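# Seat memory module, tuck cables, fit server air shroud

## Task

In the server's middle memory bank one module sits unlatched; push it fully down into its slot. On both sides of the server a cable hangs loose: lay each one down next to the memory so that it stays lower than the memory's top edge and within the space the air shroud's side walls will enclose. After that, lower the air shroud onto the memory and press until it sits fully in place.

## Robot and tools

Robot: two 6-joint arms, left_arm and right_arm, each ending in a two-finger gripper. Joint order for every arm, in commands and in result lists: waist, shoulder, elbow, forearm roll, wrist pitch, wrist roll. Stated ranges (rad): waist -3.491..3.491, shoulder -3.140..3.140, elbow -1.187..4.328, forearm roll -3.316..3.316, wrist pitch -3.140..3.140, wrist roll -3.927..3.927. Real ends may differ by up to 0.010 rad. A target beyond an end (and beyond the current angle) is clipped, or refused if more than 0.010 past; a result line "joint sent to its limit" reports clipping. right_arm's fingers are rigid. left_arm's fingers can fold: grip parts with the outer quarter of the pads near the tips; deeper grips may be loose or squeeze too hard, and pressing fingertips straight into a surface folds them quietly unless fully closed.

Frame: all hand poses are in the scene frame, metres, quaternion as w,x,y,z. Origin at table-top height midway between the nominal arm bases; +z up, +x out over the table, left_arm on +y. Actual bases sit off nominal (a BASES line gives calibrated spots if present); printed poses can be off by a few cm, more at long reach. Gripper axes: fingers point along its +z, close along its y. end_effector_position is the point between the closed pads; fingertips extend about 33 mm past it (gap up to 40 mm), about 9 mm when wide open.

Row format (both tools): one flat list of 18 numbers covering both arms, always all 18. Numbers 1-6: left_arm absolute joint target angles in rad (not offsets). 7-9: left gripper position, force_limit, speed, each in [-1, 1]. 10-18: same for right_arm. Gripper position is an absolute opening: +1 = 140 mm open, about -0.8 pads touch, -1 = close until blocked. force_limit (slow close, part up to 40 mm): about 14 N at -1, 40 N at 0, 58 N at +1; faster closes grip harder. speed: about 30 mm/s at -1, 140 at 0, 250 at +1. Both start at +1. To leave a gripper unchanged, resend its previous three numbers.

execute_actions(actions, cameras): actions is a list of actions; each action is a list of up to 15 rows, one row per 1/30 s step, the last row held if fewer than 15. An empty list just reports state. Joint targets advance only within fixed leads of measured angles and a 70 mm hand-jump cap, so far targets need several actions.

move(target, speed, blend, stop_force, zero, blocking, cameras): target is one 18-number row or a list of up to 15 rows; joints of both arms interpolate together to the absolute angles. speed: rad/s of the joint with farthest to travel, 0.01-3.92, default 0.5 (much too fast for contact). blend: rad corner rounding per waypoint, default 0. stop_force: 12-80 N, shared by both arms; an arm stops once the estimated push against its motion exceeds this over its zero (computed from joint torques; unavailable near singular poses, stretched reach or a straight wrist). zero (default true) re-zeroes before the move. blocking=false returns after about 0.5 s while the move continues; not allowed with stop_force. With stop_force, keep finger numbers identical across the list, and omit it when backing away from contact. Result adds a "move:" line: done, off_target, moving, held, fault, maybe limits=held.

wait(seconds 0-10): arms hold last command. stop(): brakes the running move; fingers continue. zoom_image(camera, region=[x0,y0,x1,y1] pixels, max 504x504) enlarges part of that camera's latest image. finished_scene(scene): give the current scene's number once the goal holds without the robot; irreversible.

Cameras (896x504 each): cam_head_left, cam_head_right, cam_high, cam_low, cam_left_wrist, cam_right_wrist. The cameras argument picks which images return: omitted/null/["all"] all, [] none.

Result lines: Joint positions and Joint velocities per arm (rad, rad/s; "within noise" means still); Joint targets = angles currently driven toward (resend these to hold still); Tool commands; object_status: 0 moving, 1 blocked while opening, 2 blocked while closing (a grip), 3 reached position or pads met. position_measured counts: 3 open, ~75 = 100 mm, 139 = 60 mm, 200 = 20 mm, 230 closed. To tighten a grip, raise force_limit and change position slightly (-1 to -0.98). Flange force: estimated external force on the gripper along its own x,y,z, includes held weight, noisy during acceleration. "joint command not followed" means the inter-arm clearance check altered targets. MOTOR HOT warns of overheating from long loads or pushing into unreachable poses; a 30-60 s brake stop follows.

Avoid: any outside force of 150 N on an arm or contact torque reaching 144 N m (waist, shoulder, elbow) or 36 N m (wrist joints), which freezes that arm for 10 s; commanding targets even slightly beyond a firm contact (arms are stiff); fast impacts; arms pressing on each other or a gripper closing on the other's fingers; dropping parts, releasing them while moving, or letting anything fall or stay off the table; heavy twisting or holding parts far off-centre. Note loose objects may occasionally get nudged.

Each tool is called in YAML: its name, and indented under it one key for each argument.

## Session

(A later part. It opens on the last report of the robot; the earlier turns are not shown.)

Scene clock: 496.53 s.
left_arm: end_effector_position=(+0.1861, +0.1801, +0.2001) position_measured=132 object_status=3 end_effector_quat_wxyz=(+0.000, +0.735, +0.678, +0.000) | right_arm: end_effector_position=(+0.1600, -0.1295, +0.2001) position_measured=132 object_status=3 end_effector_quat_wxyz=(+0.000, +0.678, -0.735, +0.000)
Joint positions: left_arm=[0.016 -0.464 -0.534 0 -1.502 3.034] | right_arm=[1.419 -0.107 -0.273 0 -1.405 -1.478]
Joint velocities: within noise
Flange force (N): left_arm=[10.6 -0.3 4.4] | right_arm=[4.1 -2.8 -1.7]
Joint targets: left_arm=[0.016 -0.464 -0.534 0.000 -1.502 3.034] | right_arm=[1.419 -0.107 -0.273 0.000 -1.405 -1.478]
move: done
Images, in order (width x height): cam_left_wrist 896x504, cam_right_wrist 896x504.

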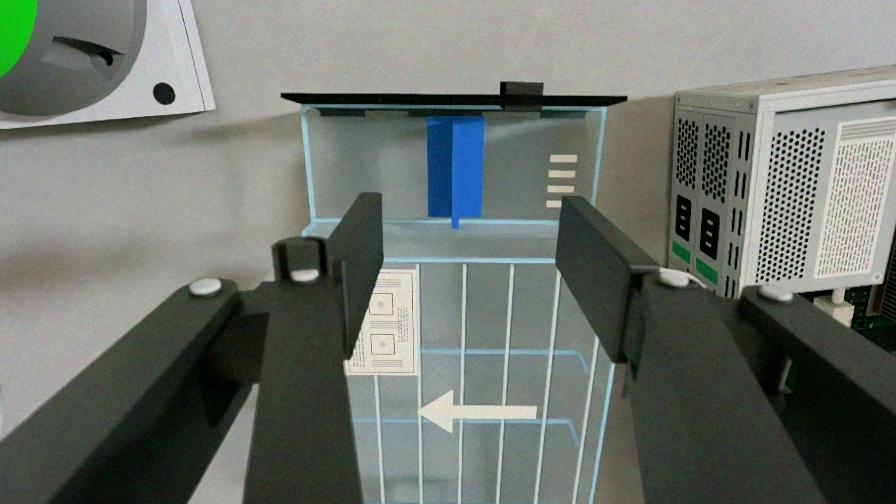

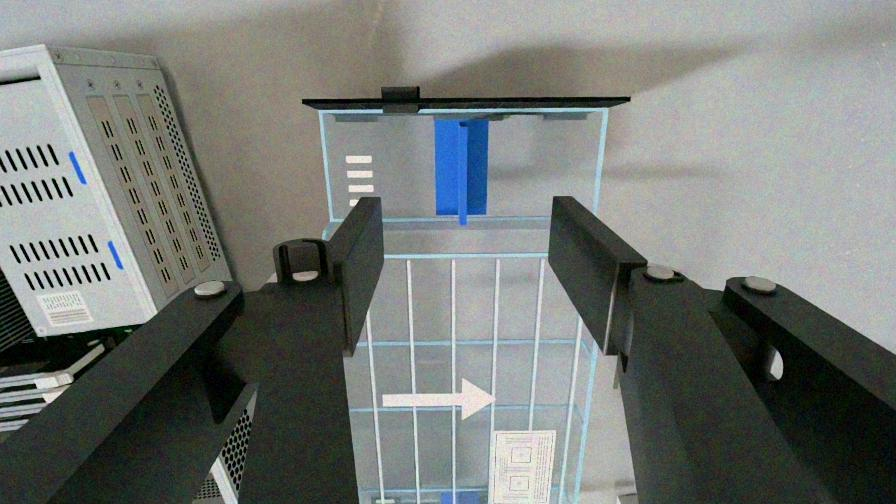

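move:
  target:
    - [0.0154,-0.4394,-0.6963,0,-1.3140,3.0432,-0.03,0,0,1.4211,-0.0572,-0.4077,0,-1.2204,-1.4716,-0.03,0,0]
  speed: [0.15]
  cameras: ["cam_left_wrist","cam_right_wrist"]

zoom_image:
  camera: "cam_left_wrist"
  region: [340, 80, 640, 260]

zoom_image:
  camera: "cam_right_wrist"
  region: [340, 80, 640, 260]

Scene clock: 522.53 s.
left_arm: end_effector_position=(+0.1821, +0.1798, +0.1252) position_measured=132 object_status=3 end_effector_quat_wxyz=(+0.000, +0.732, +0.681, +0.000) | right_arm: end_effector_position=(+0.1593, -0.1290, +0.1250) position_measured=132 object_status=3 end_effector_quat_wxyz=(+0.000, +0.681, -0.732, +0.000)
Joint positions: left_arm=[0.015 -0.439 -0.696 0 -1.314 3.043] | right_arm=[1.421 -0.057 -0.408 0 -1.22 -1.472]
Joint velocities: within noise
Flange force (N): left_arm=[10.7 -1.1 4.6] | right_arm=[6.6 -2.0 -1.1]
Joint targets: left_arm=[0.015 -0.439 -0.696 0.000 -1.314 3.043] | right_arm=[1.421 -0.057 -0.408 0.000 -1.220 -1.472]
move: done
Images, in order (width x height): cam_left_wrist 896x504, cam_right_wrist 896x504.

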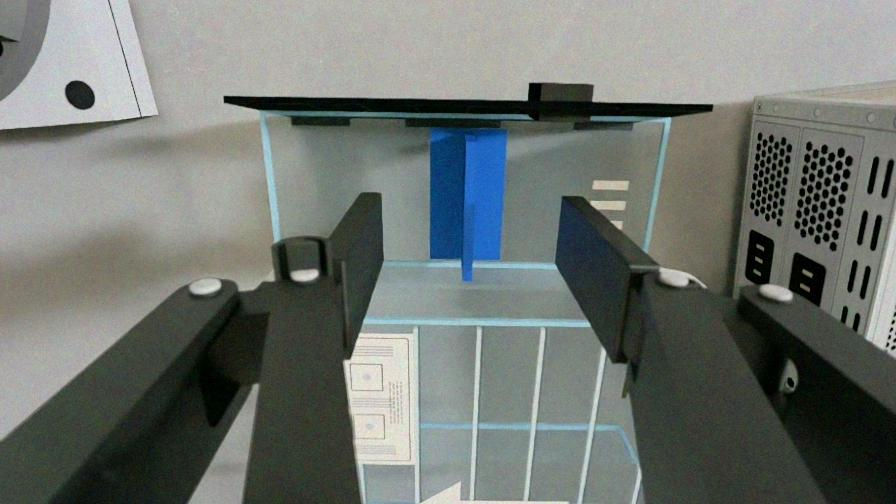

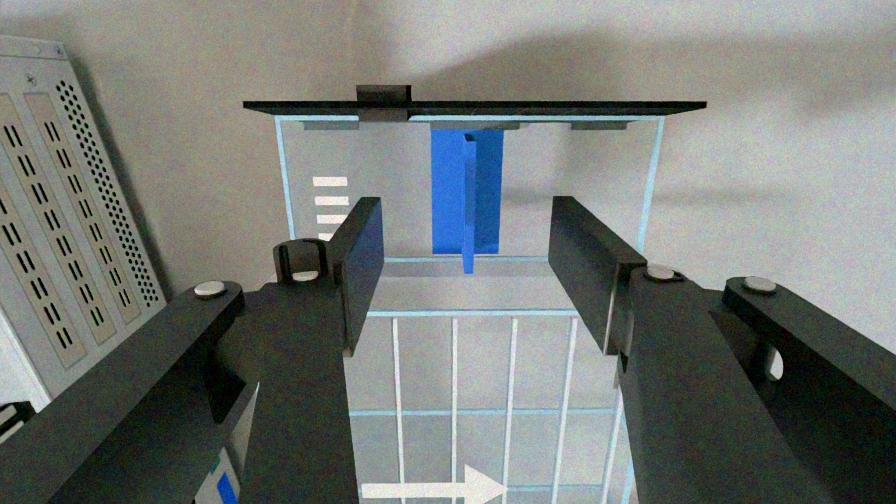

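Scaled by 1.680 from the camera's 896x504 image, which has a finer 1280x720 frame.

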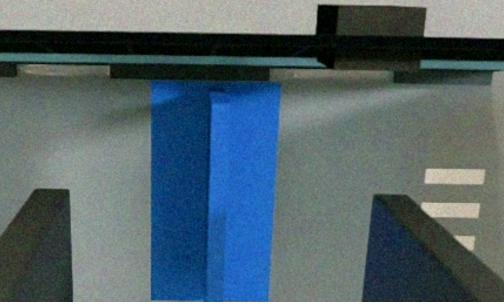

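Scaled by 1.680 from the camera's 896x504 image, which has a finer 1280x720 frame.

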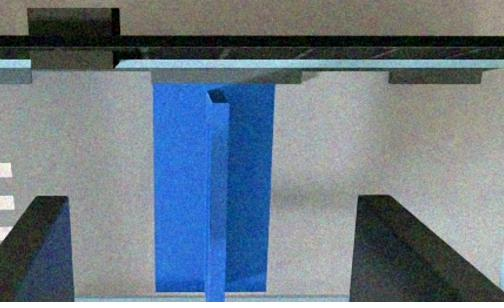

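move:
  target:
    - [0.0154,-0.4083,-0.7560,0,-1.2232,3.0432,-0.03,0,0,1.4211,-0.0244,-0.4568,0,-1.1384,-1.4716,-0.03,0,0]
  speed: [0.05]
  stop_force: 14
  cameras: ["cam_left_wrist","cam_right_wrist"]

move:
  target:
    - [0.0154,-0.4083,-0.7560,0,-1.2232,3.0432,-1,0,-1,1.4211,-0.0244,-0.4568,0,-1.1384,-1.4716,-1,0,-1]
  speed: [0.05]
  cameras: []

wait:
  seconds: 1.5
  cameras: ["cam_left_wrist","cam_right_wrist"]

Scene clock: 529.87 s.
left_arm: end_effector_position=(+0.1821, +0.1798, +0.0931) position_measured=132 object_status=3 end_effector_quat_wxyz=(+0.000, +0.732, +0.681, +0.000) | right_arm: end_effector_position=(+0.1593, -0.1290, +0.0930) position_measured=132 object_status=3 end_effector_quat_wxyz=(+0.000, +0.681, -0.732, +0.000)
Joint positions: left_arm=[0.015 -0.408 -0.756 0 -1.223 3.043] | right_arm=[1.421 -0.024 -0.457 0 -1.138 -1.472]
Joint velocities: within noise
Flange force (N): left_arm=[10.8 -0.6 5.0] | right_arm=[5.7 -2.2 -2.1]
Joint targets: left_arm=[0.015 -0.408 -0.756 0.000 -1.223 3.043] | right_arm=[1.421 -0.024 -0.457 0.000 -1.138 -1.472]
move: done
Images, in order (width x height): cam_left_wrist 896x504, cam_right_wrist 896x504.

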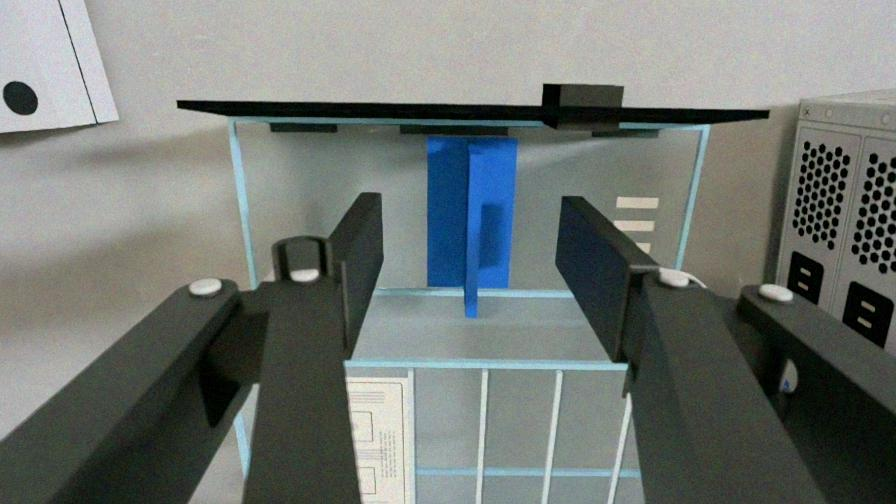

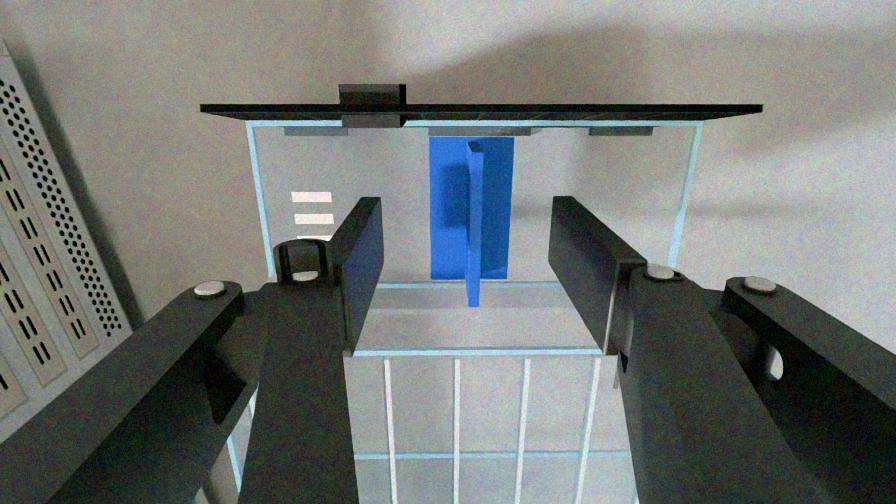

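Scene clock: 532.30 s.
left_arm: end_effector_position=(+0.1821, +0.1798, +0.0931) position_measured=226 object_status=0 end_effector_quat_wxyz=(+0.000, +0.732, +0.681, +0.000) | right_arm: end_effector_position=(+0.1593, -0.1290, +0.0930) position_measured=226 object_status=0 end_effector_quat_wxyz=(+0.000, +0.681, -0.732, +0.000)
Joint positions: left_arm=[0.015 -0.408 -0.756 0 -1.223 3.043] | right_arm=[1.421 -0.024 -0.457 0 -1.138 -1.472]
Joint velocities: within noise
Flange force (N): left_arm=[12.6 -2.3 -7.0] | right_arm=[8.7 -0.2 -10.9]
Joint targets: left_arm=[0.015 -0.408 -0.756 0.000 -1.223 3.043] | right_arm=[1.421 -0.024 -0.457 0.000 -1.138 -1.472]
move: done
No camera images: "cameras" was empty.

Scene clock: 533.80 s.
left_arm: end_effector_position=(+0.1821, +0.1798, +0.0931) position_measured=226 object_status=2 end_effector_quat_wxyz=(+0.000, +0.732, +0.681, +0.000) | right_arm: end_effector_position=(+0.1593, -0.1290, +0.0930) position_measured=226 object_status=2 end_effector_quat_wxyz=(+0.000, +0.681, -0.732, +0.000)
Joint positions: left_arm=[0.015 -0.408 -0.756 0 -1.223 3.043] | right_arm=[1.421 -0.024 -0.457 0 -1.138 -1.472]
Joint velocities: within noise
Flange force (N): left_arm=[12.9 -2.3 -7.0] | right_arm=[9.1 0.2 -10.4]
Joint targets: left_arm=[0.015 -0.408 -0.756 0.000 -1.223 3.043] | right_arm=[1.421 -0.024 -0.457 0.000 -1.138 -1.472]
Tool commands: left_gripper/position=-1.0 left_gripper/force_limit=+0.0 left_gripper/speed=-1.0 right_gripper/position=-1.0 right_gripper/force_limit=+0.0 right_gripper/speed=-1.0
wait: 1.50 s; at rest by 0.17 s
Images, in order (width x height): cam_left_wrist 896x504, cam_right_wrist 896x504.

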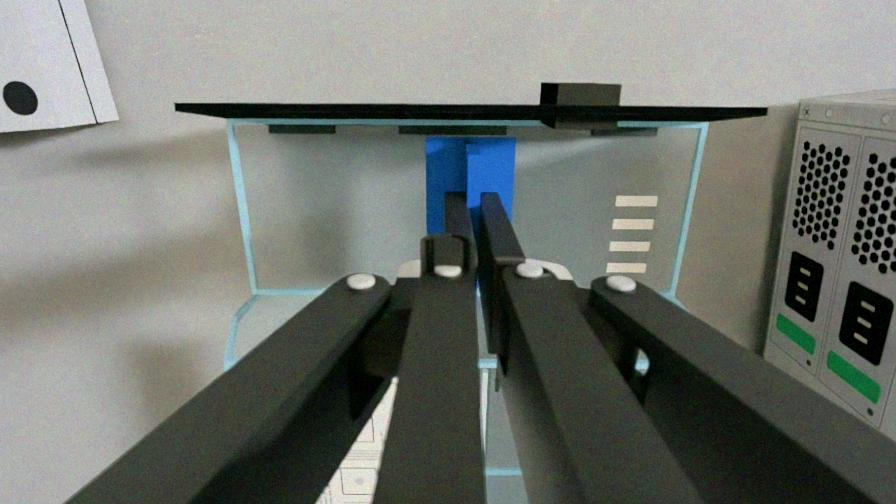

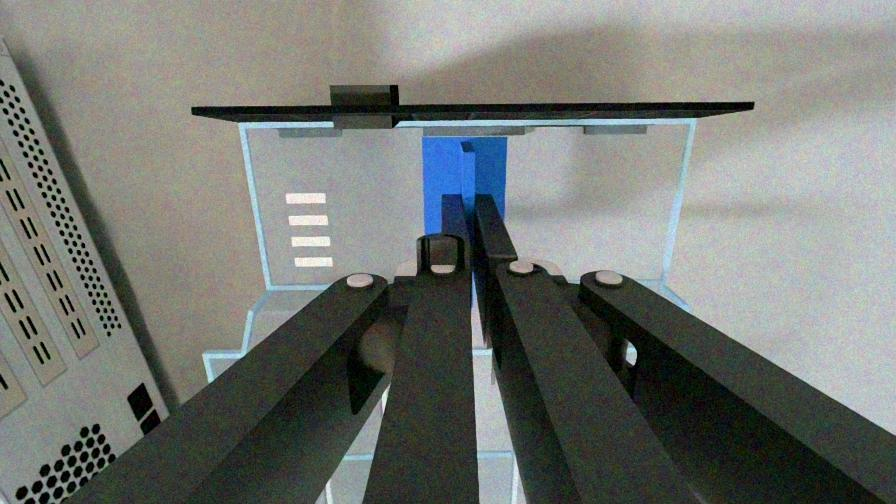

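move:
  target:
    - [0.0154,-0.4567,-0.6467,0,-1.3808,3.0432,-1,0,-1,1.4211,-0.0779,-0.3657,0,-1.2830,-1.4716,-1,0,-1]
  speed: [0.06]
  cameras: ["cam_head_left"]

move:
  target:
    - [0.0154,-0.4766,-0.5220,0,-1.5254,3.0432,-1,0,-1,1.4211,-0.1099,-0.2566,0,-1.4242,-1.4716,-1,0,-1]
  speed: [0.15]
  cameras: ["cam_left_wrist","cam_right_wrist"]

Scene clock: 601.03 s.
left_arm: end_effector_position=(+0.1821, +0.1798, +0.1501) position_measured=226 object_status=2 end_effector_quat_wxyz=(+0.000, +0.732, +0.681, +0.000) | right_arm: end_effector_position=(+0.1593, -0.1290, +0.1500) position_measured=226 object_status=2 end_effector_quat_wxyz=(+0.000, +0.681, -0.732, +0.000)
Joint positions: left_arm=[0.015 -0.457 -0.647 0 -1.381 3.043] | right_arm=[1.421 -0.078 -0.366 0 -1.283 -1.472]
Joint velocities: within noise
Flange force (N): left_arm=[8.1 5.2 6.4] | right_arm=[4.8 2.4 1.1]
Joint targets: left_arm=[0.015 -0.457 -0.647 0.000 -1.381 3.043] | right_arm=[1.421 -0.078 -0.366 0.000 -1.283 -1.472]
move: done
Images, in order (width x height): cam_head_left 896x504.

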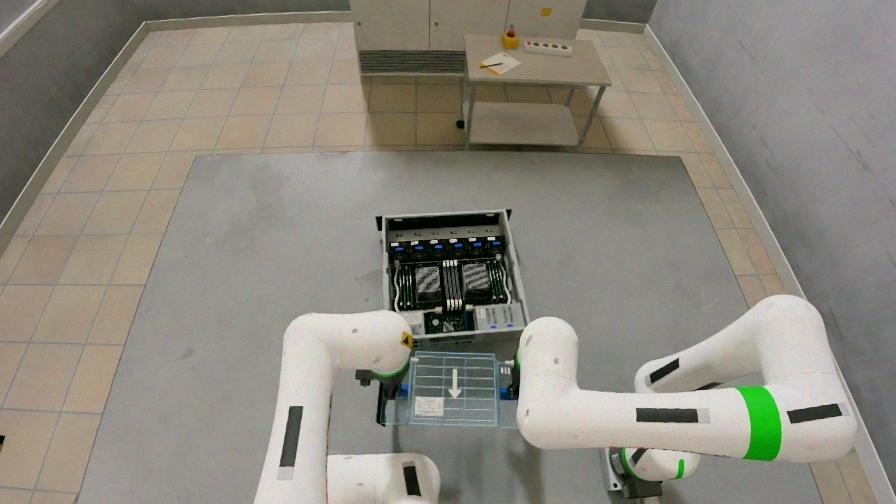

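Scene clock: 602.40 s.
left_arm: end_effector_position=(+0.1822, +0.1798, +0.2081) position_measured=226 object_status=2 end_effector_quat_wxyz=(+0.000, +0.732, +0.681, +0.000) | right_arm: end_effector_position=(+0.1593, -0.1290, +0.2080) position_measured=226 object_status=2 end_effector_quat_wxyz=(+0.000, +0.681, -0.732, +0.000)
Joint positions: left_arm=[0.015 -0.477 -0.522 0 -1.525 3.043] | right_arm=[1.421 -0.11 -0.257 0 -1.424 -1.472]
Joint velocities: within noise
Flange force (N): left_arm=[6.5 3.4 7.5] | right_arm=[2.3 1.4 1.0]
Joint targets: left_arm=[0.015 -0.477 -0.522 0.000 -1.525 3.043] | right_arm=[1.421 -0.110 -0.257 0.000 -1.424 -1.472]
move: done
Images, in order (width x height): cam_left_wrist 896x504, cam_right_wrist 896x504.

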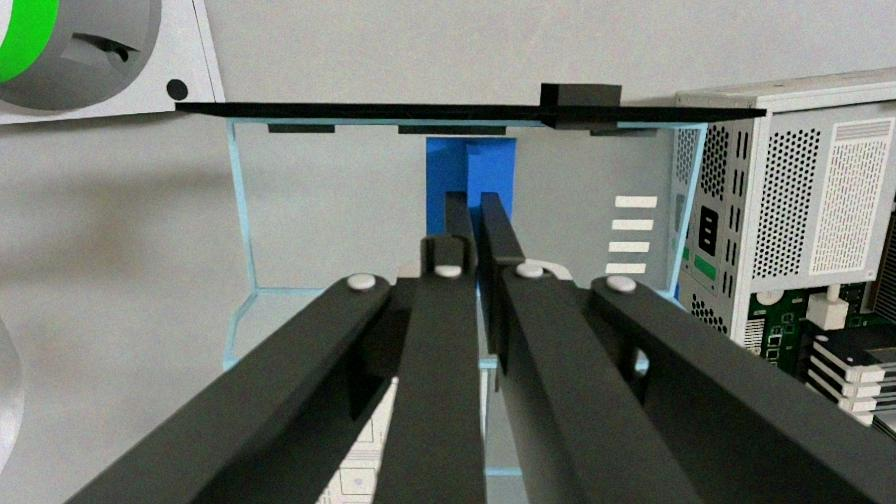

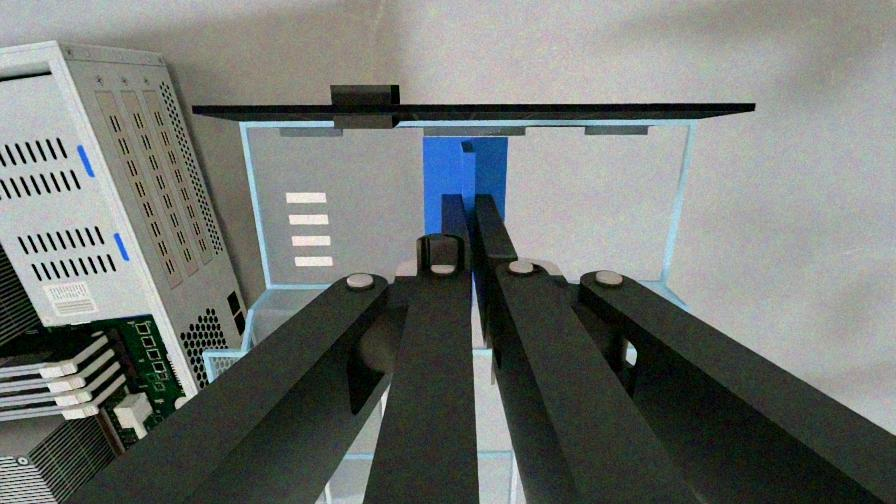

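move:
  target:
    - [0.0028,-0.3140,-0.4192,0,-1.4656,3.0738,-1,0,-1,1.2644,-0.0271,-0.1793,0,-1.4187,-1.2969,-1,0,-1]
    - [-0.0062,-0.1614,-0.3011,0,-1.4311,3.1008,-1,0,-1,1.1269,0.0702,-0.0799,0,-1.4207,-1.1414,-1,0,-1]
    - [-0.0128,-0.0157,-0.1678,0,-1.4187,3.1254,-1,0,-1,1.0087,0.1789,0.0417,0,-1.4337,-1.0052,-1,0,-1]
    - [-0.0178,0.1261,-0.0185,0,-1.4262,3.1484,-1,0,-1,0.9080,0.2976,0.1874,0,-1.4606,-0.8865,-1,0,-1]
    - [-0.0219,0.2676,0.1497,0,-1.4529,3.1705,-1,0,-1,0.8223,0.4278,0.3614,0,-1.5044,-0.7828,-1,0,-1]
    - [-0.0253,0.4137,0.3421,0,-1.4992,3.1919,-1,0,-1,0.7492,0.5745,0.5758,0,-1.5721,-0.6917,-1,0,-1]
  speed: 0.22
  blend: 0.03
  cameras: ["cam_left_wrist","cam_right_wrist"]

zoom_image:
  camera: "cam_left_wrist"
  region: [400, 20, 700, 200]

zoom_image:
  camera: "cam_right_wrist"
  region: [200, 20, 500, 200]

Scene clock: 616.73 s.
left_arm: end_effector_position=(+0.5291, +0.1646, +0.2080) position_measured=226 object_status=2 end_effector_quat_wxyz=(+0.000, +0.695, +0.719, +0.000) | right_arm: end_effector_position=(+0.5403, -0.1446, +0.2081) position_measured=226 object_status=2 end_effector_quat_wxyz=(+0.000, +0.720, -0.694, +0.000)
Joint positions: left_arm=[-0.025 0.414 0.342 0 -1.499 3.192] | right_arm=[0.749 0.574 0.576 0 -1.572 -0.692]
Joint velocities: within noise
Flange force (N): left_arm=[21.3 6.0 3.9] | right_arm=[23.9 11.5 6.9]
Joint targets: left_arm=[-0.025 0.414 0.342 0.000 -1.499 3.192] | right_arm=[0.749 0.575 0.576 0.000 -1.572 -0.692]
move: done
Images, in order (width x height): cam_left_wrist 896x504, cam_right_wrist 896x504.

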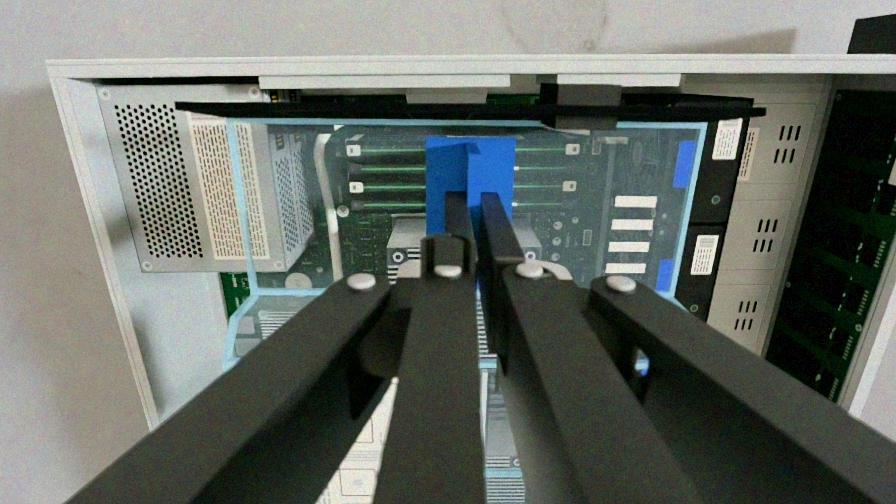

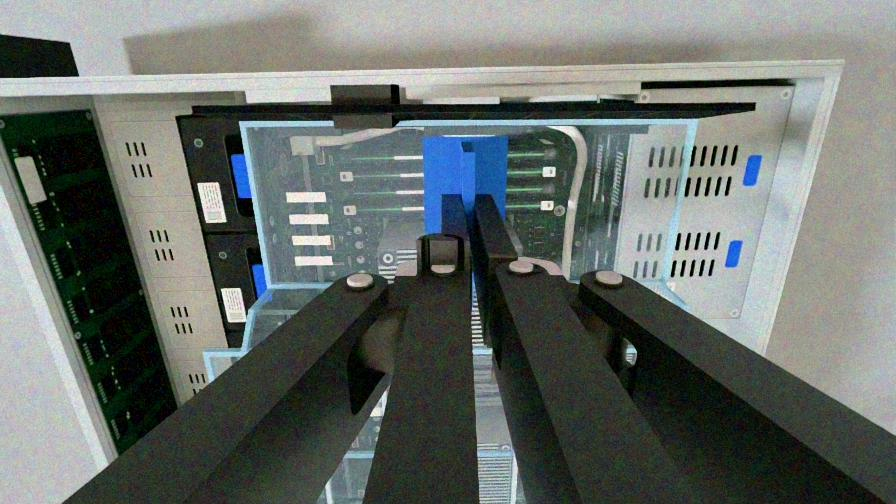

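Scaled by 1.680 from the camera's 896x504 image, which has a finer 1280x720 frame.

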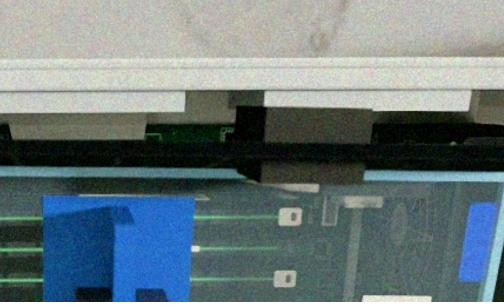

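Scaled by 1.680 from the camera's 896x504 image, which has a finer 1280x720 frame.

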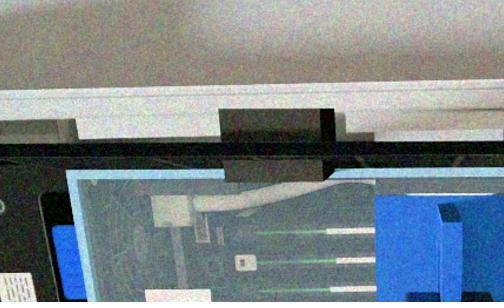

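zoom_image:
  camera: "cam_right_wrist"
  region: [230, 60, 450, 150]

zoom_image:
  camera: "cam_right_wrist"
  region: [400, 60, 680, 150]

zoom_image:
  camera: "cam_left_wrist"
  region: [480, 50, 700, 150]

Scaled by 2.291 from the camera's 896x504 image, which has a finer 1280x720 frame.

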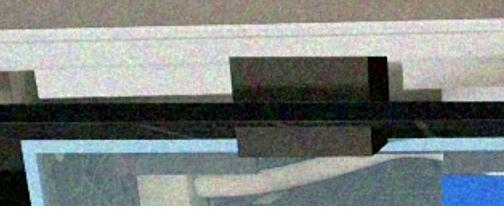

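Scaled by 1.800 from the camera's 896x504 image, which has a finer 1280x720 frame.

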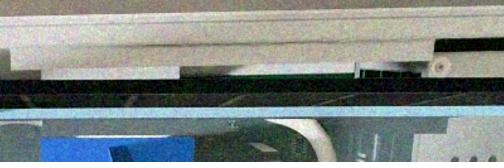

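Scaled by 2.291 from the camera's 896x504 image, which has a finer 1280x720 frame.

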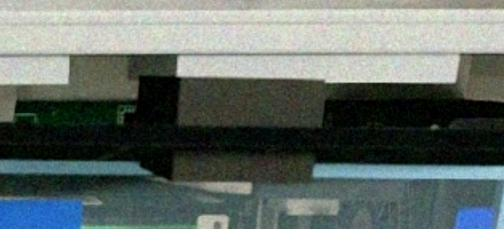

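move:
  target:
    - [-0.0249,0.4174,0.2468,0,-1.4002,3.2155,-1,0,-1,0.7449,0.5896,0.4985,0,-1.4798,-0.6634,-1,0,-1]
  speed: 0.05
  stop_force: 30
  cameras: ["cam_left_wrist","cam_right_wrist"]

zoom_image:
  camera: "cam_left_wrist"
  region: [480, 50, 700, 150]

zoom_image:
  camera: "cam_right_wrist"
  region: [230, 50, 450, 150]

Scene clock: 661.50 s.
left_arm: end_effector_position=(+0.5254, +0.1650, +0.1651) position_measured=226 object_status=2 end_effector_quat_wxyz=(+0.000, +0.686, +0.728, +0.000) | right_arm: end_effector_position=(+0.5443, -0.1448, +0.1650) position_measured=226 object_status=2 end_effector_quat_wxyz=(+0.000, +0.728, -0.686, +0.000)
Joint positions: left_arm=[-0.025 0.417 0.247 0 -1.4 3.216] | right_arm=[0.745 0.59 0.498 0 -1.48 -0.663]
Joint velocities: within noise
Flange force (N): left_arm=[8.9 4.7 5.1] | right_arm=[10.2 8.8 3.2]
Joint targets: left_arm=[-0.025 0.417 0.247 0.000 -1.400 3.216] | right_arm=[0.745 0.590 0.499 0.000 -1.480 -0.663]
move: done
Images, in order (width x height): cam_left_wrist 896x504, cam_right_wrist 896x504.

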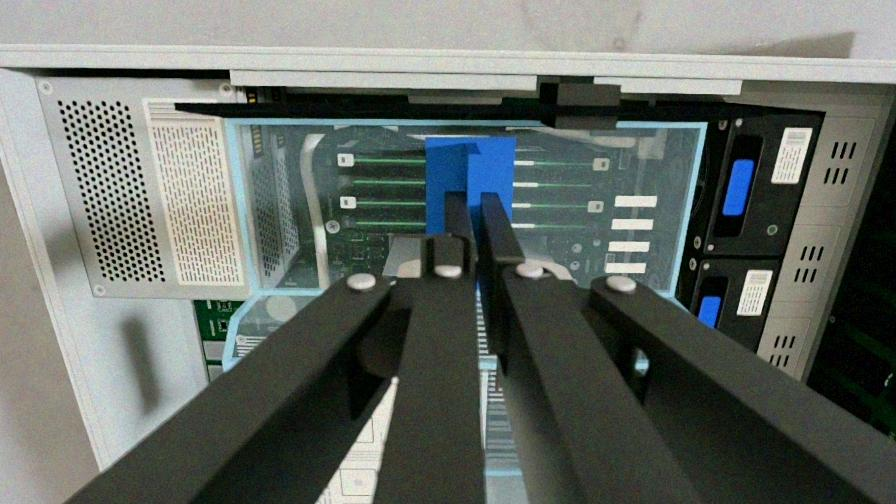

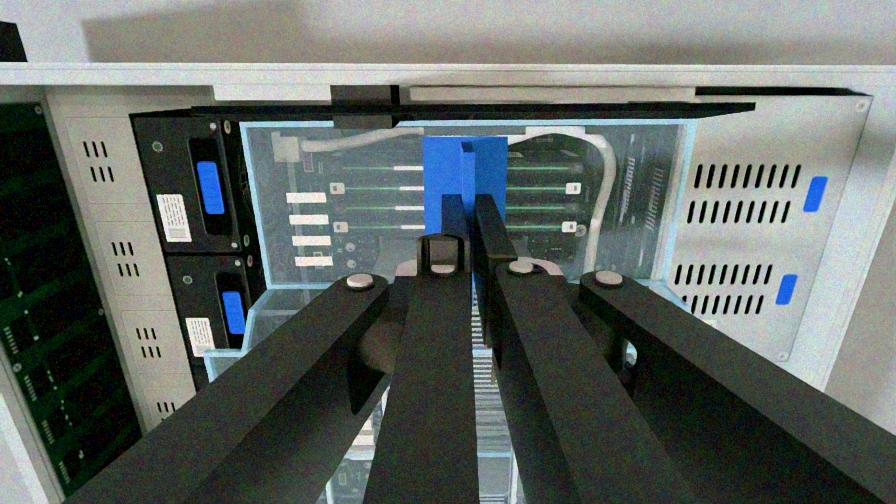

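Scaled by 2.291 from the camera's 896x504 image, which has a finer 1280x720 frame.

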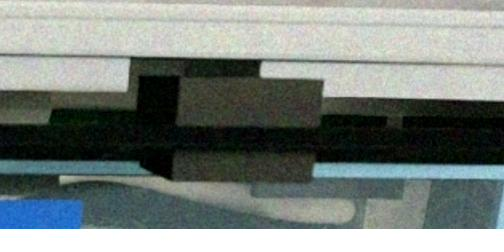

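Scaled by 2.291 from the camera's 896x504 image, which has a finer 1280x720 frame.

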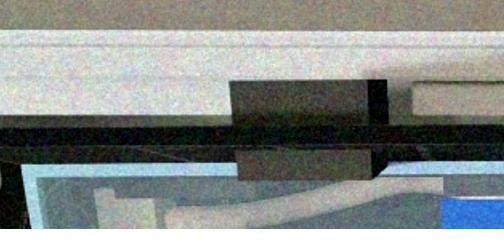

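move:
  target:
    - [-0.0249,0.4297,0.2047,0,-1.3458,3.2075,-1,0,-1,0.7473,0.5920,0.4437,0,-1.4225,-0.6738,-1,0,-1]
  speed: 0.04
  stop_force: 30
  cameras: ["cam_left_wrist","cam_right_wrist"]

zoom_image:
  camera: "cam_left_wrist"
  region: [480, 50, 700, 150]

zoom_image:
  camera: "cam_right_wrist"
  region: [230, 50, 450, 150]

Scene clock: 681.53 s.
left_arm: end_effector_position=(+0.5254, +0.1650, +0.1401) position_measured=226 object_status=2 end_effector_quat_wxyz=(+0.000, +0.689, +0.725, +0.000) | right_arm: end_effector_position=(+0.5419, -0.1448, +0.1400) position_measured=226 object_status=2 end_effector_quat_wxyz=(+0.000, +0.725, -0.689, +0.000)
Joint positions: left_arm=[-0.025 0.43 0.205 0 -1.346 3.207] | right_arm=[0.747 0.592 0.444 0 -1.422 -0.674]
Joint velocities: within noise
Flange force (N): left_arm=[17.3 3.1 4.3] | right_arm=[5.1 7.2 -0.9]
Joint targets: left_arm=[-0.025 0.430 0.205 0.000 -1.346 3.207] | right_arm=[0.747 0.592 0.444 0.000 -1.423 -0.674]
move: done
Images, in order (width x height): cam_left_wrist 896x504, cam_right_wrist 896x504.

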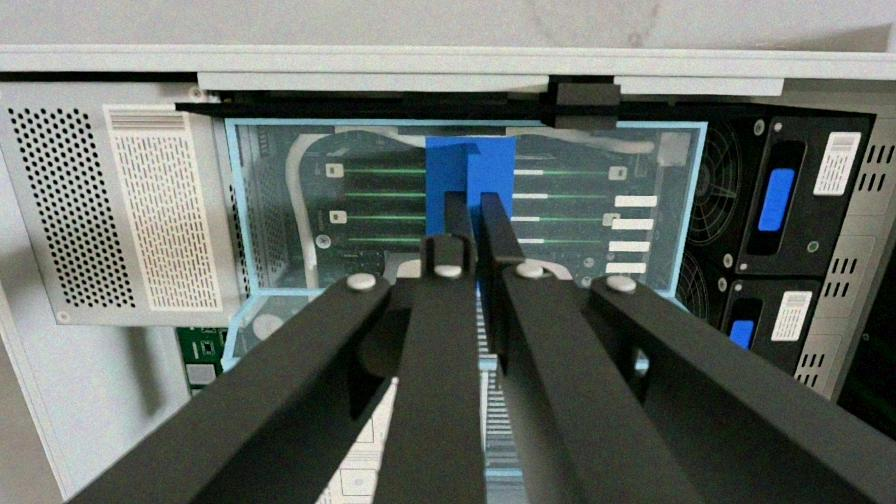

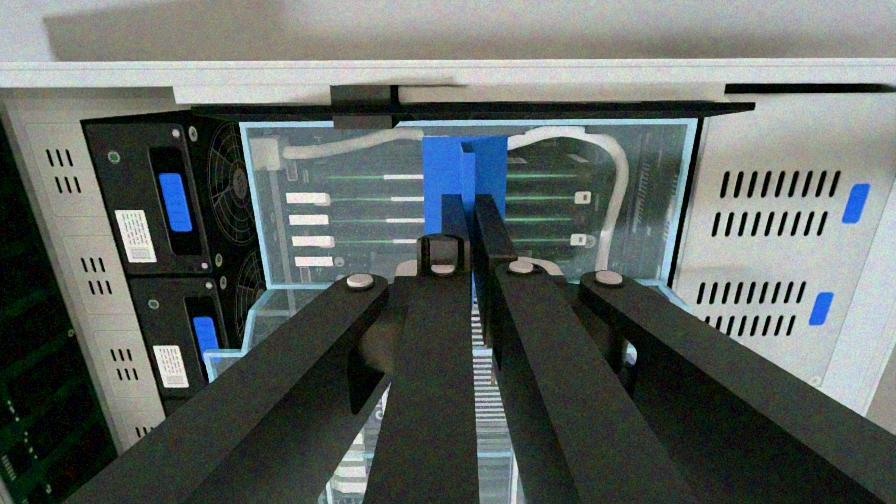

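Scaled by 2.291 from the camera's 896x504 image, which has a finer 1280x720 frame.

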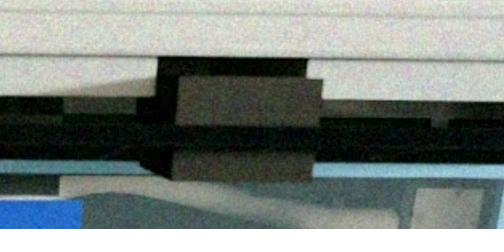

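Scaled by 2.291 from the camera's 896x504 image, which has a finer 1280x720 frame.

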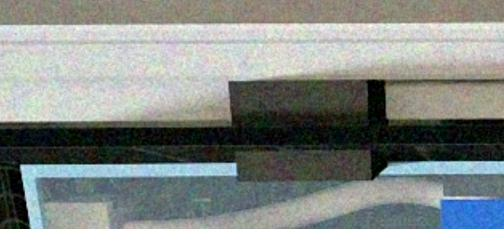

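move:
  target:
    - [-0.0222,0.4281,0.2024,0,-1.3452,3.2048,-1,0,-1,0.7494,0.5931,0.4454,0,-1.4231,-0.6759,-1,0,-1]
    - [-0.0222,0.4369,0.1790,0,-1.3129,3.2048,-1,0,-1,0.7494,0.5997,0.4202,0,-1.3913,-0.6759,-1,0,-1]
  speed: [0.02,0.02]
  stop_force: 25
  cameras: ["cam_left_wrist","cam_right_wrist"]

zoom_image:
  camera: "cam_left_wrist"
  region: [480, 50, 700, 150]

zoom_image:
  camera: "cam_right_wrist"
  region: [230, 50, 450, 150]

Scene clock: 700.70 s.
left_arm: end_effector_position=(+0.5251, +0.1666, +0.1251) position_measured=226 object_status=2 end_effector_quat_wxyz=(+0.000, +0.689, +0.725, +0.000) | right_arm: end_effector_position=(+0.5415, -0.1433, +0.1250) position_measured=226 object_status=2 end_effector_quat_wxyz=(+0.000, +0.725, -0.689, +0.000)
Joint positions: left_arm=[-0.022 0.437 0.179 0 -1.313 3.205] | right_arm=[0.749 0.6 0.42 0 -1.391 -0.676]
Joint velocities: within noise
Flange force (N): left_arm=[8.4 10.3 3.1] | right_arm=[10.1 9.9 1.7]
Joint targets: left_arm=[-0.022 0.437 0.179 0.000 -1.313 3.205] | right_arm=[0.749 0.600 0.420 0.000 -1.391 -0.676]
move: done
Images, in order (width x height): cam_left_wrist 896x504, cam_right_wrist 896x504.

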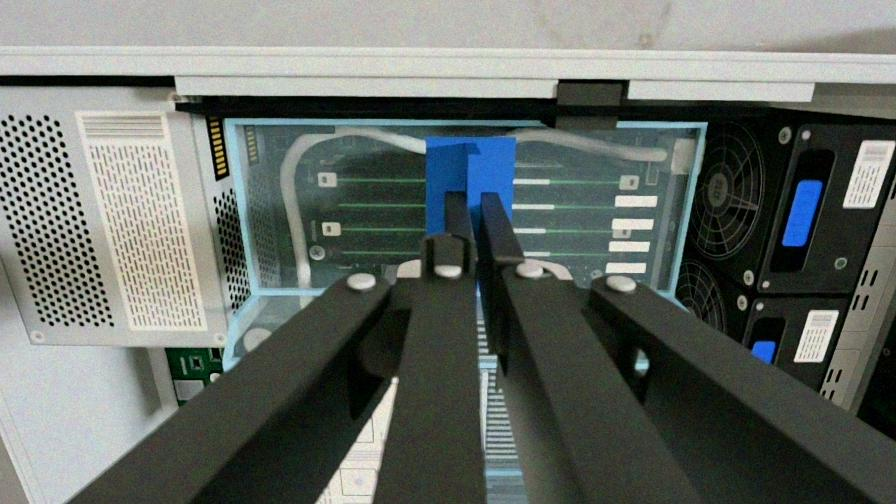

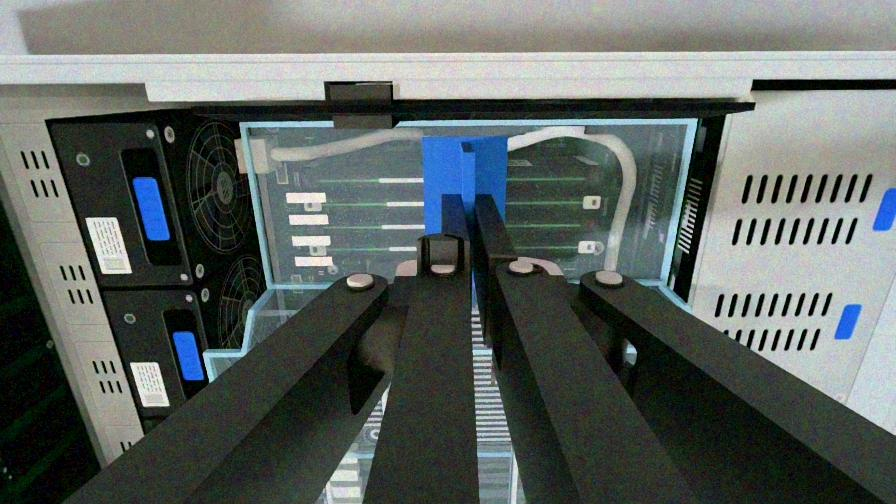

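Scaled by 2.291 from the camera's 896x504 image, which has a finer 1280x720 frame.

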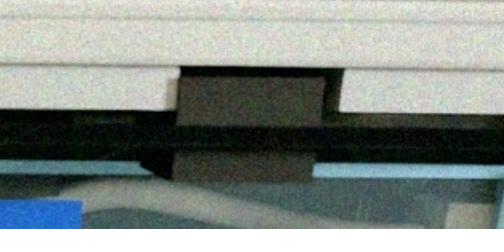

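Scaled by 2.291 from the camera's 896x504 image, which has a finer 1280x720 frame.

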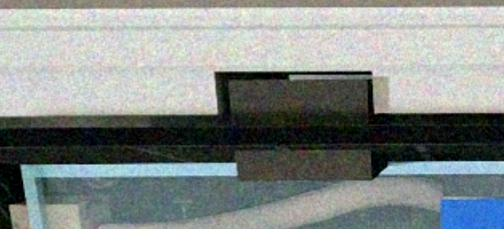

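move:
  target:
    - [-0.0222,0.4399,0.1688,0,-1.2997,3.2048,-1,0,-1,0.7498,0.6017,0.4092,0,-1.3783,-0.6763,-1,0,-1]
  speed: [0.015]
  stop_force: 25
  cameras: ["cam_left_wrist","cam_right_wrist"]

zoom_image:
  camera: "cam_left_wrist"
  region: [480, 50, 700, 150]

zoom_image:
  camera: "cam_right_wrist"
  region: [230, 50, 450, 150]

Scene clock: 723.93 s.
left_arm: end_effector_position=(+0.5247, +0.1666, +0.1191) position_measured=226 object_status=2 end_effector_quat_wxyz=(+0.000, +0.689, +0.725, +0.000) | right_arm: end_effector_position=(+0.5411, -0.1433, +0.1191) position_measured=226 object_status=2 end_effector_quat_wxyz=(+0.000, +0.725, -0.689, +0.000)
Joint positions: left_arm=[-0.022 0.44 0.169 0 -1.3 3.205] | right_arm=[0.75 0.602 0.409 0 -1.378 -0.676]
Joint velocities: within noise
Flange force (N): left_arm=[11.5 17.9 -16.6] | right_arm=[10.0 8.6 -5.9]
Joint targets: left_arm=[-0.022 0.440 0.169 0.000 -1.300 3.205] | right_arm=[0.750 0.602 0.409 0.000 -1.378 -0.676]
move: done
Images, in order (width x height): cam_left_wrist 896x504, cam_right_wrist 896x504.

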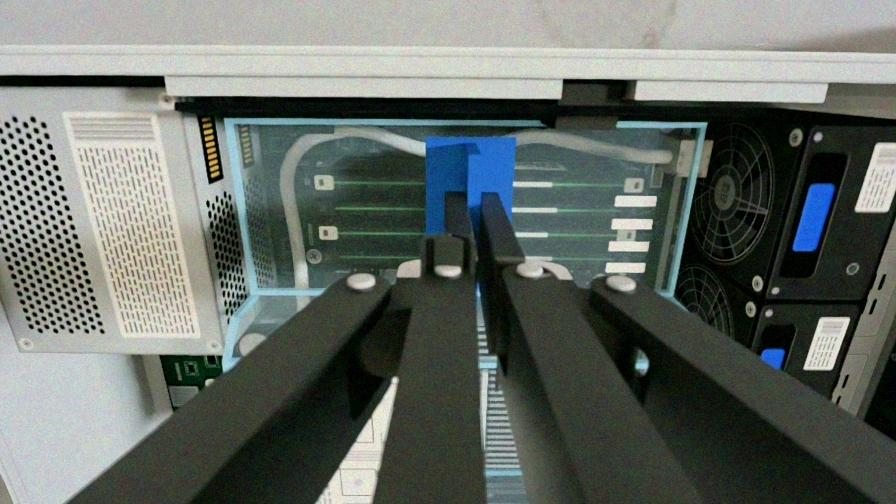

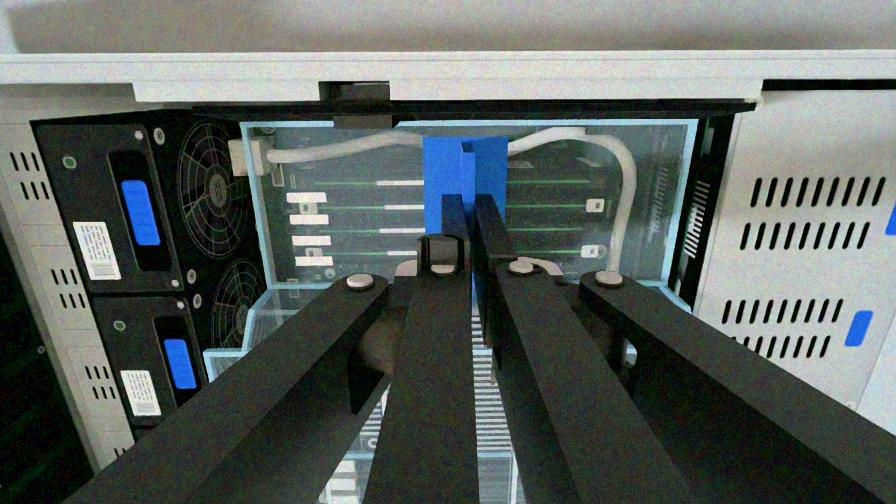

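Scaled by 2.291 from the camera's 896x504 image, which has a finer 1280x720 frame.

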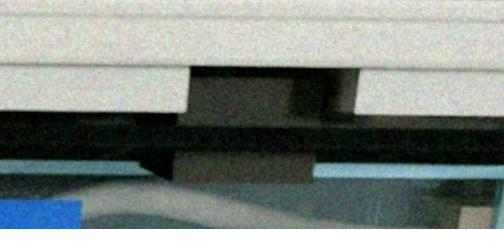

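Scaled by 2.291 from the camera's 896x504 image, which has a finer 1280x720 frame.

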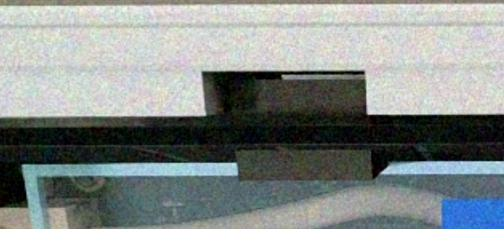

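move:
  target:
    - [-0.0222,0.4413,0.1707,0,-1.3002,3.2048,-1,0,-1,0.7498,0.6017,0.4092,0,-1.3783,-0.6763,-1,0,-1]
  speed: [0.015]
  cameras: []

Scene clock: 738.57 s.
left_arm: end_effector_position=(+0.5253, +0.1666, +0.1191) position_measured=226 object_status=2 end_effector_quat_wxyz=(+0.000, +0.689, +0.725, +0.000) | right_arm: end_effector_position=(+0.5411, -0.1433, +0.1191) position_measured=226 object_status=2 end_effector_quat_wxyz=(+0.000, +0.725, -0.689, +0.000)
Joint positions: left_arm=[-0.022 0.441 0.171 0 -1.3 3.205] | right_arm=[0.75 0.602 0.409 0 -1.378 -0.676]
Joint velocities: within noise
Flange force (N): left_arm=[12.2 6.3 -9.5] | right_arm=[10.2 5.4 -5.3]
Joint targets: left_arm=[-0.022 0.441 0.171 0.000 -1.300 3.205] | right_arm=[0.750 0.602 0.409 0.000 -1.378 -0.676]
move: done
No camera images: "cameras" was empty.

move:
  target:
    - [-0.0222,0.4461,0.1607,0,-1.2854,3.2048,-1,0,-1,0.7498,0.6054,0.3983,0,-1.3637,-0.6763,-1,0,-1]
  speed: [0.012]
  stop_force: 35
  cameras: ["cam_left_wrist","cam_right_wrist"]

zoom_image:
  camera: "cam_left_wrist"
  region: [480, 50, 700, 150]

zoom_image:
  camera: "cam_right_wrist"
  region: [230, 50, 450, 150]

Scene clock: 744.47 s.
left_arm: end_effector_position=(+0.5254, +0.1666, +0.1131) position_measured=226 object_status=2 end_effector_quat_wxyz=(+0.000, +0.689, +0.725, +0.000) | right_arm: end_effector_position=(+0.5412, -0.1433, +0.1124) position_measured=226 object_status=2 end_effector_quat_wxyz=(+0.000, +0.725, -0.689, +0.000)
Joint positions: left_arm=[-0.022 0.445 0.162 0 -1.287 3.205] | right_arm=[0.75 0.605 0.399 0 -1.364 -0.676]
Joint velocities: within noise
Flange force (N): left_arm=[15.9 -13.6 -52.3] | right_arm=[16.0 25.6 -45.2]
Joint targets: left_arm=[-0.022 0.445 0.162 0.000 -1.287 3.205] | right_arm=[0.750 0.605 0.399 0.000 -1.364 -0.676]
move: contact (left_arm, right_arm)
Images, in order (width x height): cam_left_wrist 896x504, cam_right_wrist 896x504.

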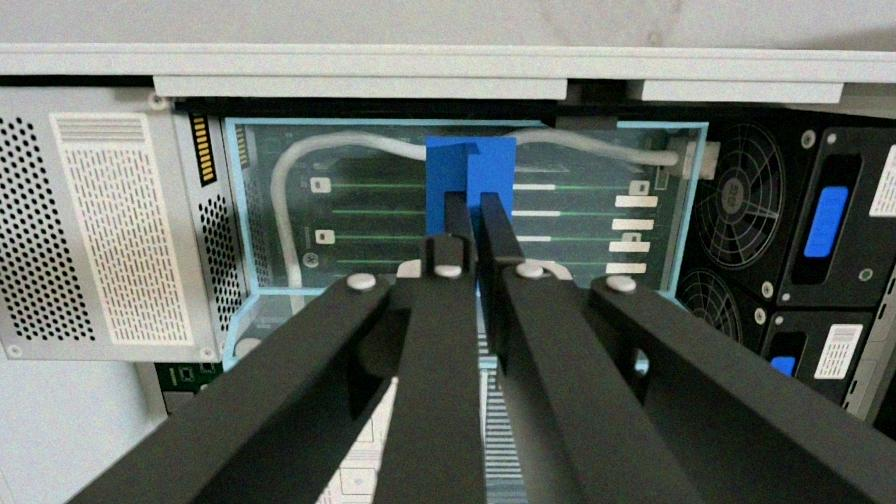

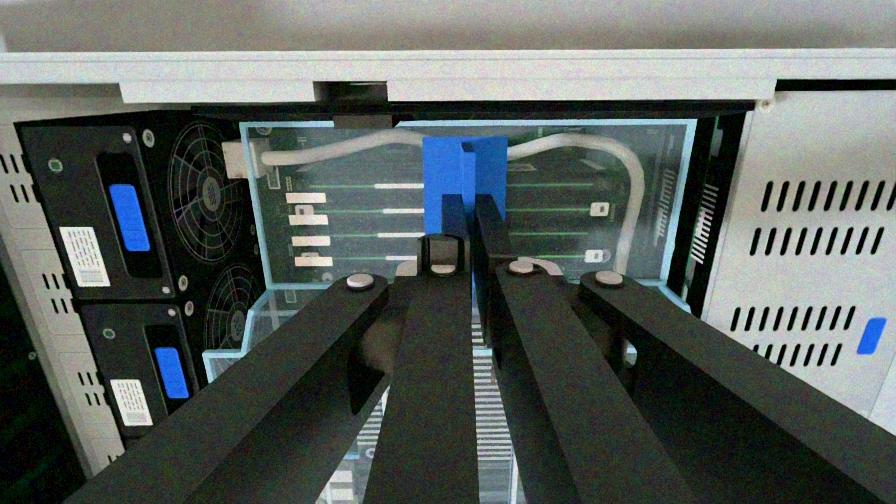

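Scaled by 2.291 from the camera's 896x504 image, which has a finer 1280x720 frame.

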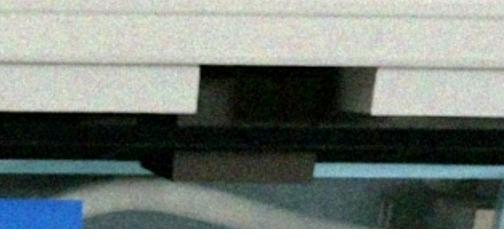

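Scaled by 2.291 from the camera's 896x504 image, which has a finer 1280x720 frame.

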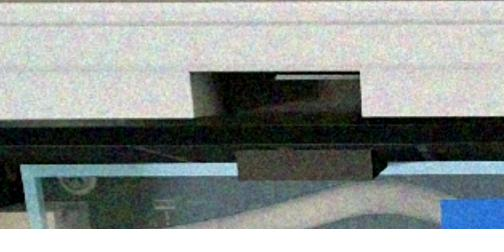

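move:
  target:
    - [-0.0222,0.4434,0.1630,0,-1.2904,3.2048,-1,0,-1,0.7502,0.6033,0.4011,0,-1.3686,-0.6767,-1,0,-1]
  speed: [0.01]
  cameras: []

move:
  target:
    - [-0.0222,0.4458,0.1580,0,-1.2830,3.2048,-1,0,-1,0.7502,0.6052,0.3956,0,-1.3613,-0.6767,-1,0,-1]
  speed: [0.01]
  stop_force: 45
  cameras: []

Scene clock: 754.33 s.
left_arm: end_effector_position=(+0.5250, +0.1666, +0.1146) position_measured=226 object_status=2 end_effector_quat_wxyz=(+0.000, +0.689, +0.725, +0.000) | right_arm: end_effector_position=(+0.5408, -0.1433, +0.1145) position_measured=226 object_status=2 end_effector_quat_wxyz=(+0.000, +0.725, -0.689, +0.000)
Joint positions: left_arm=[-0.022 0.443 0.163 0 -1.29 3.205] | right_arm=[0.75 0.603 0.401 0 -1.368 -0.677]
Joint velocities: within noise
Flange force (N): left_arm=[9.6 12.7 7.9] | right_arm=[9.8 1.8 6.4]
Joint targets: left_arm=[-0.022 0.443 0.163 0.000 -1.290 3.205] | right_arm=[0.750 0.603 0.401 0.000 -1.369 -0.677]
move: done
No camera images: "cameras" was empty.

Scene clock: 755.50 s.
left_arm: end_effector_position=(+0.5250, +0.1665, +0.1132) position_measured=226 object_status=2 end_effector_quat_wxyz=(+0.000, +0.689, +0.725, +0.000) | right_arm: end_effector_position=(+0.5408, -0.1433, +0.1123) position_measured=226 object_status=2 end_effector_quat_wxyz=(+0.000, +0.725, -0.689, +0.000)
Joint positions: left_arm=[-0.022 0.444 0.161 0 -1.287 3.205] | right_arm=[0.75 0.604 0.397 0 -1.364 -0.677]
Joint velocities: within noise
Flange force (N): left_arm=[16.8 -2.1 -45.0] | right_arm=[15.6 19.5 -45.6]
Joint targets: left_arm=[-0.022 0.444 0.161 0.000 -1.287 3.205] | right_arm=[0.750 0.604 0.397 0.000 -1.364 -0.677]
move: contact (left_arm, right_arm)
No camera images: "cameras" was empty.


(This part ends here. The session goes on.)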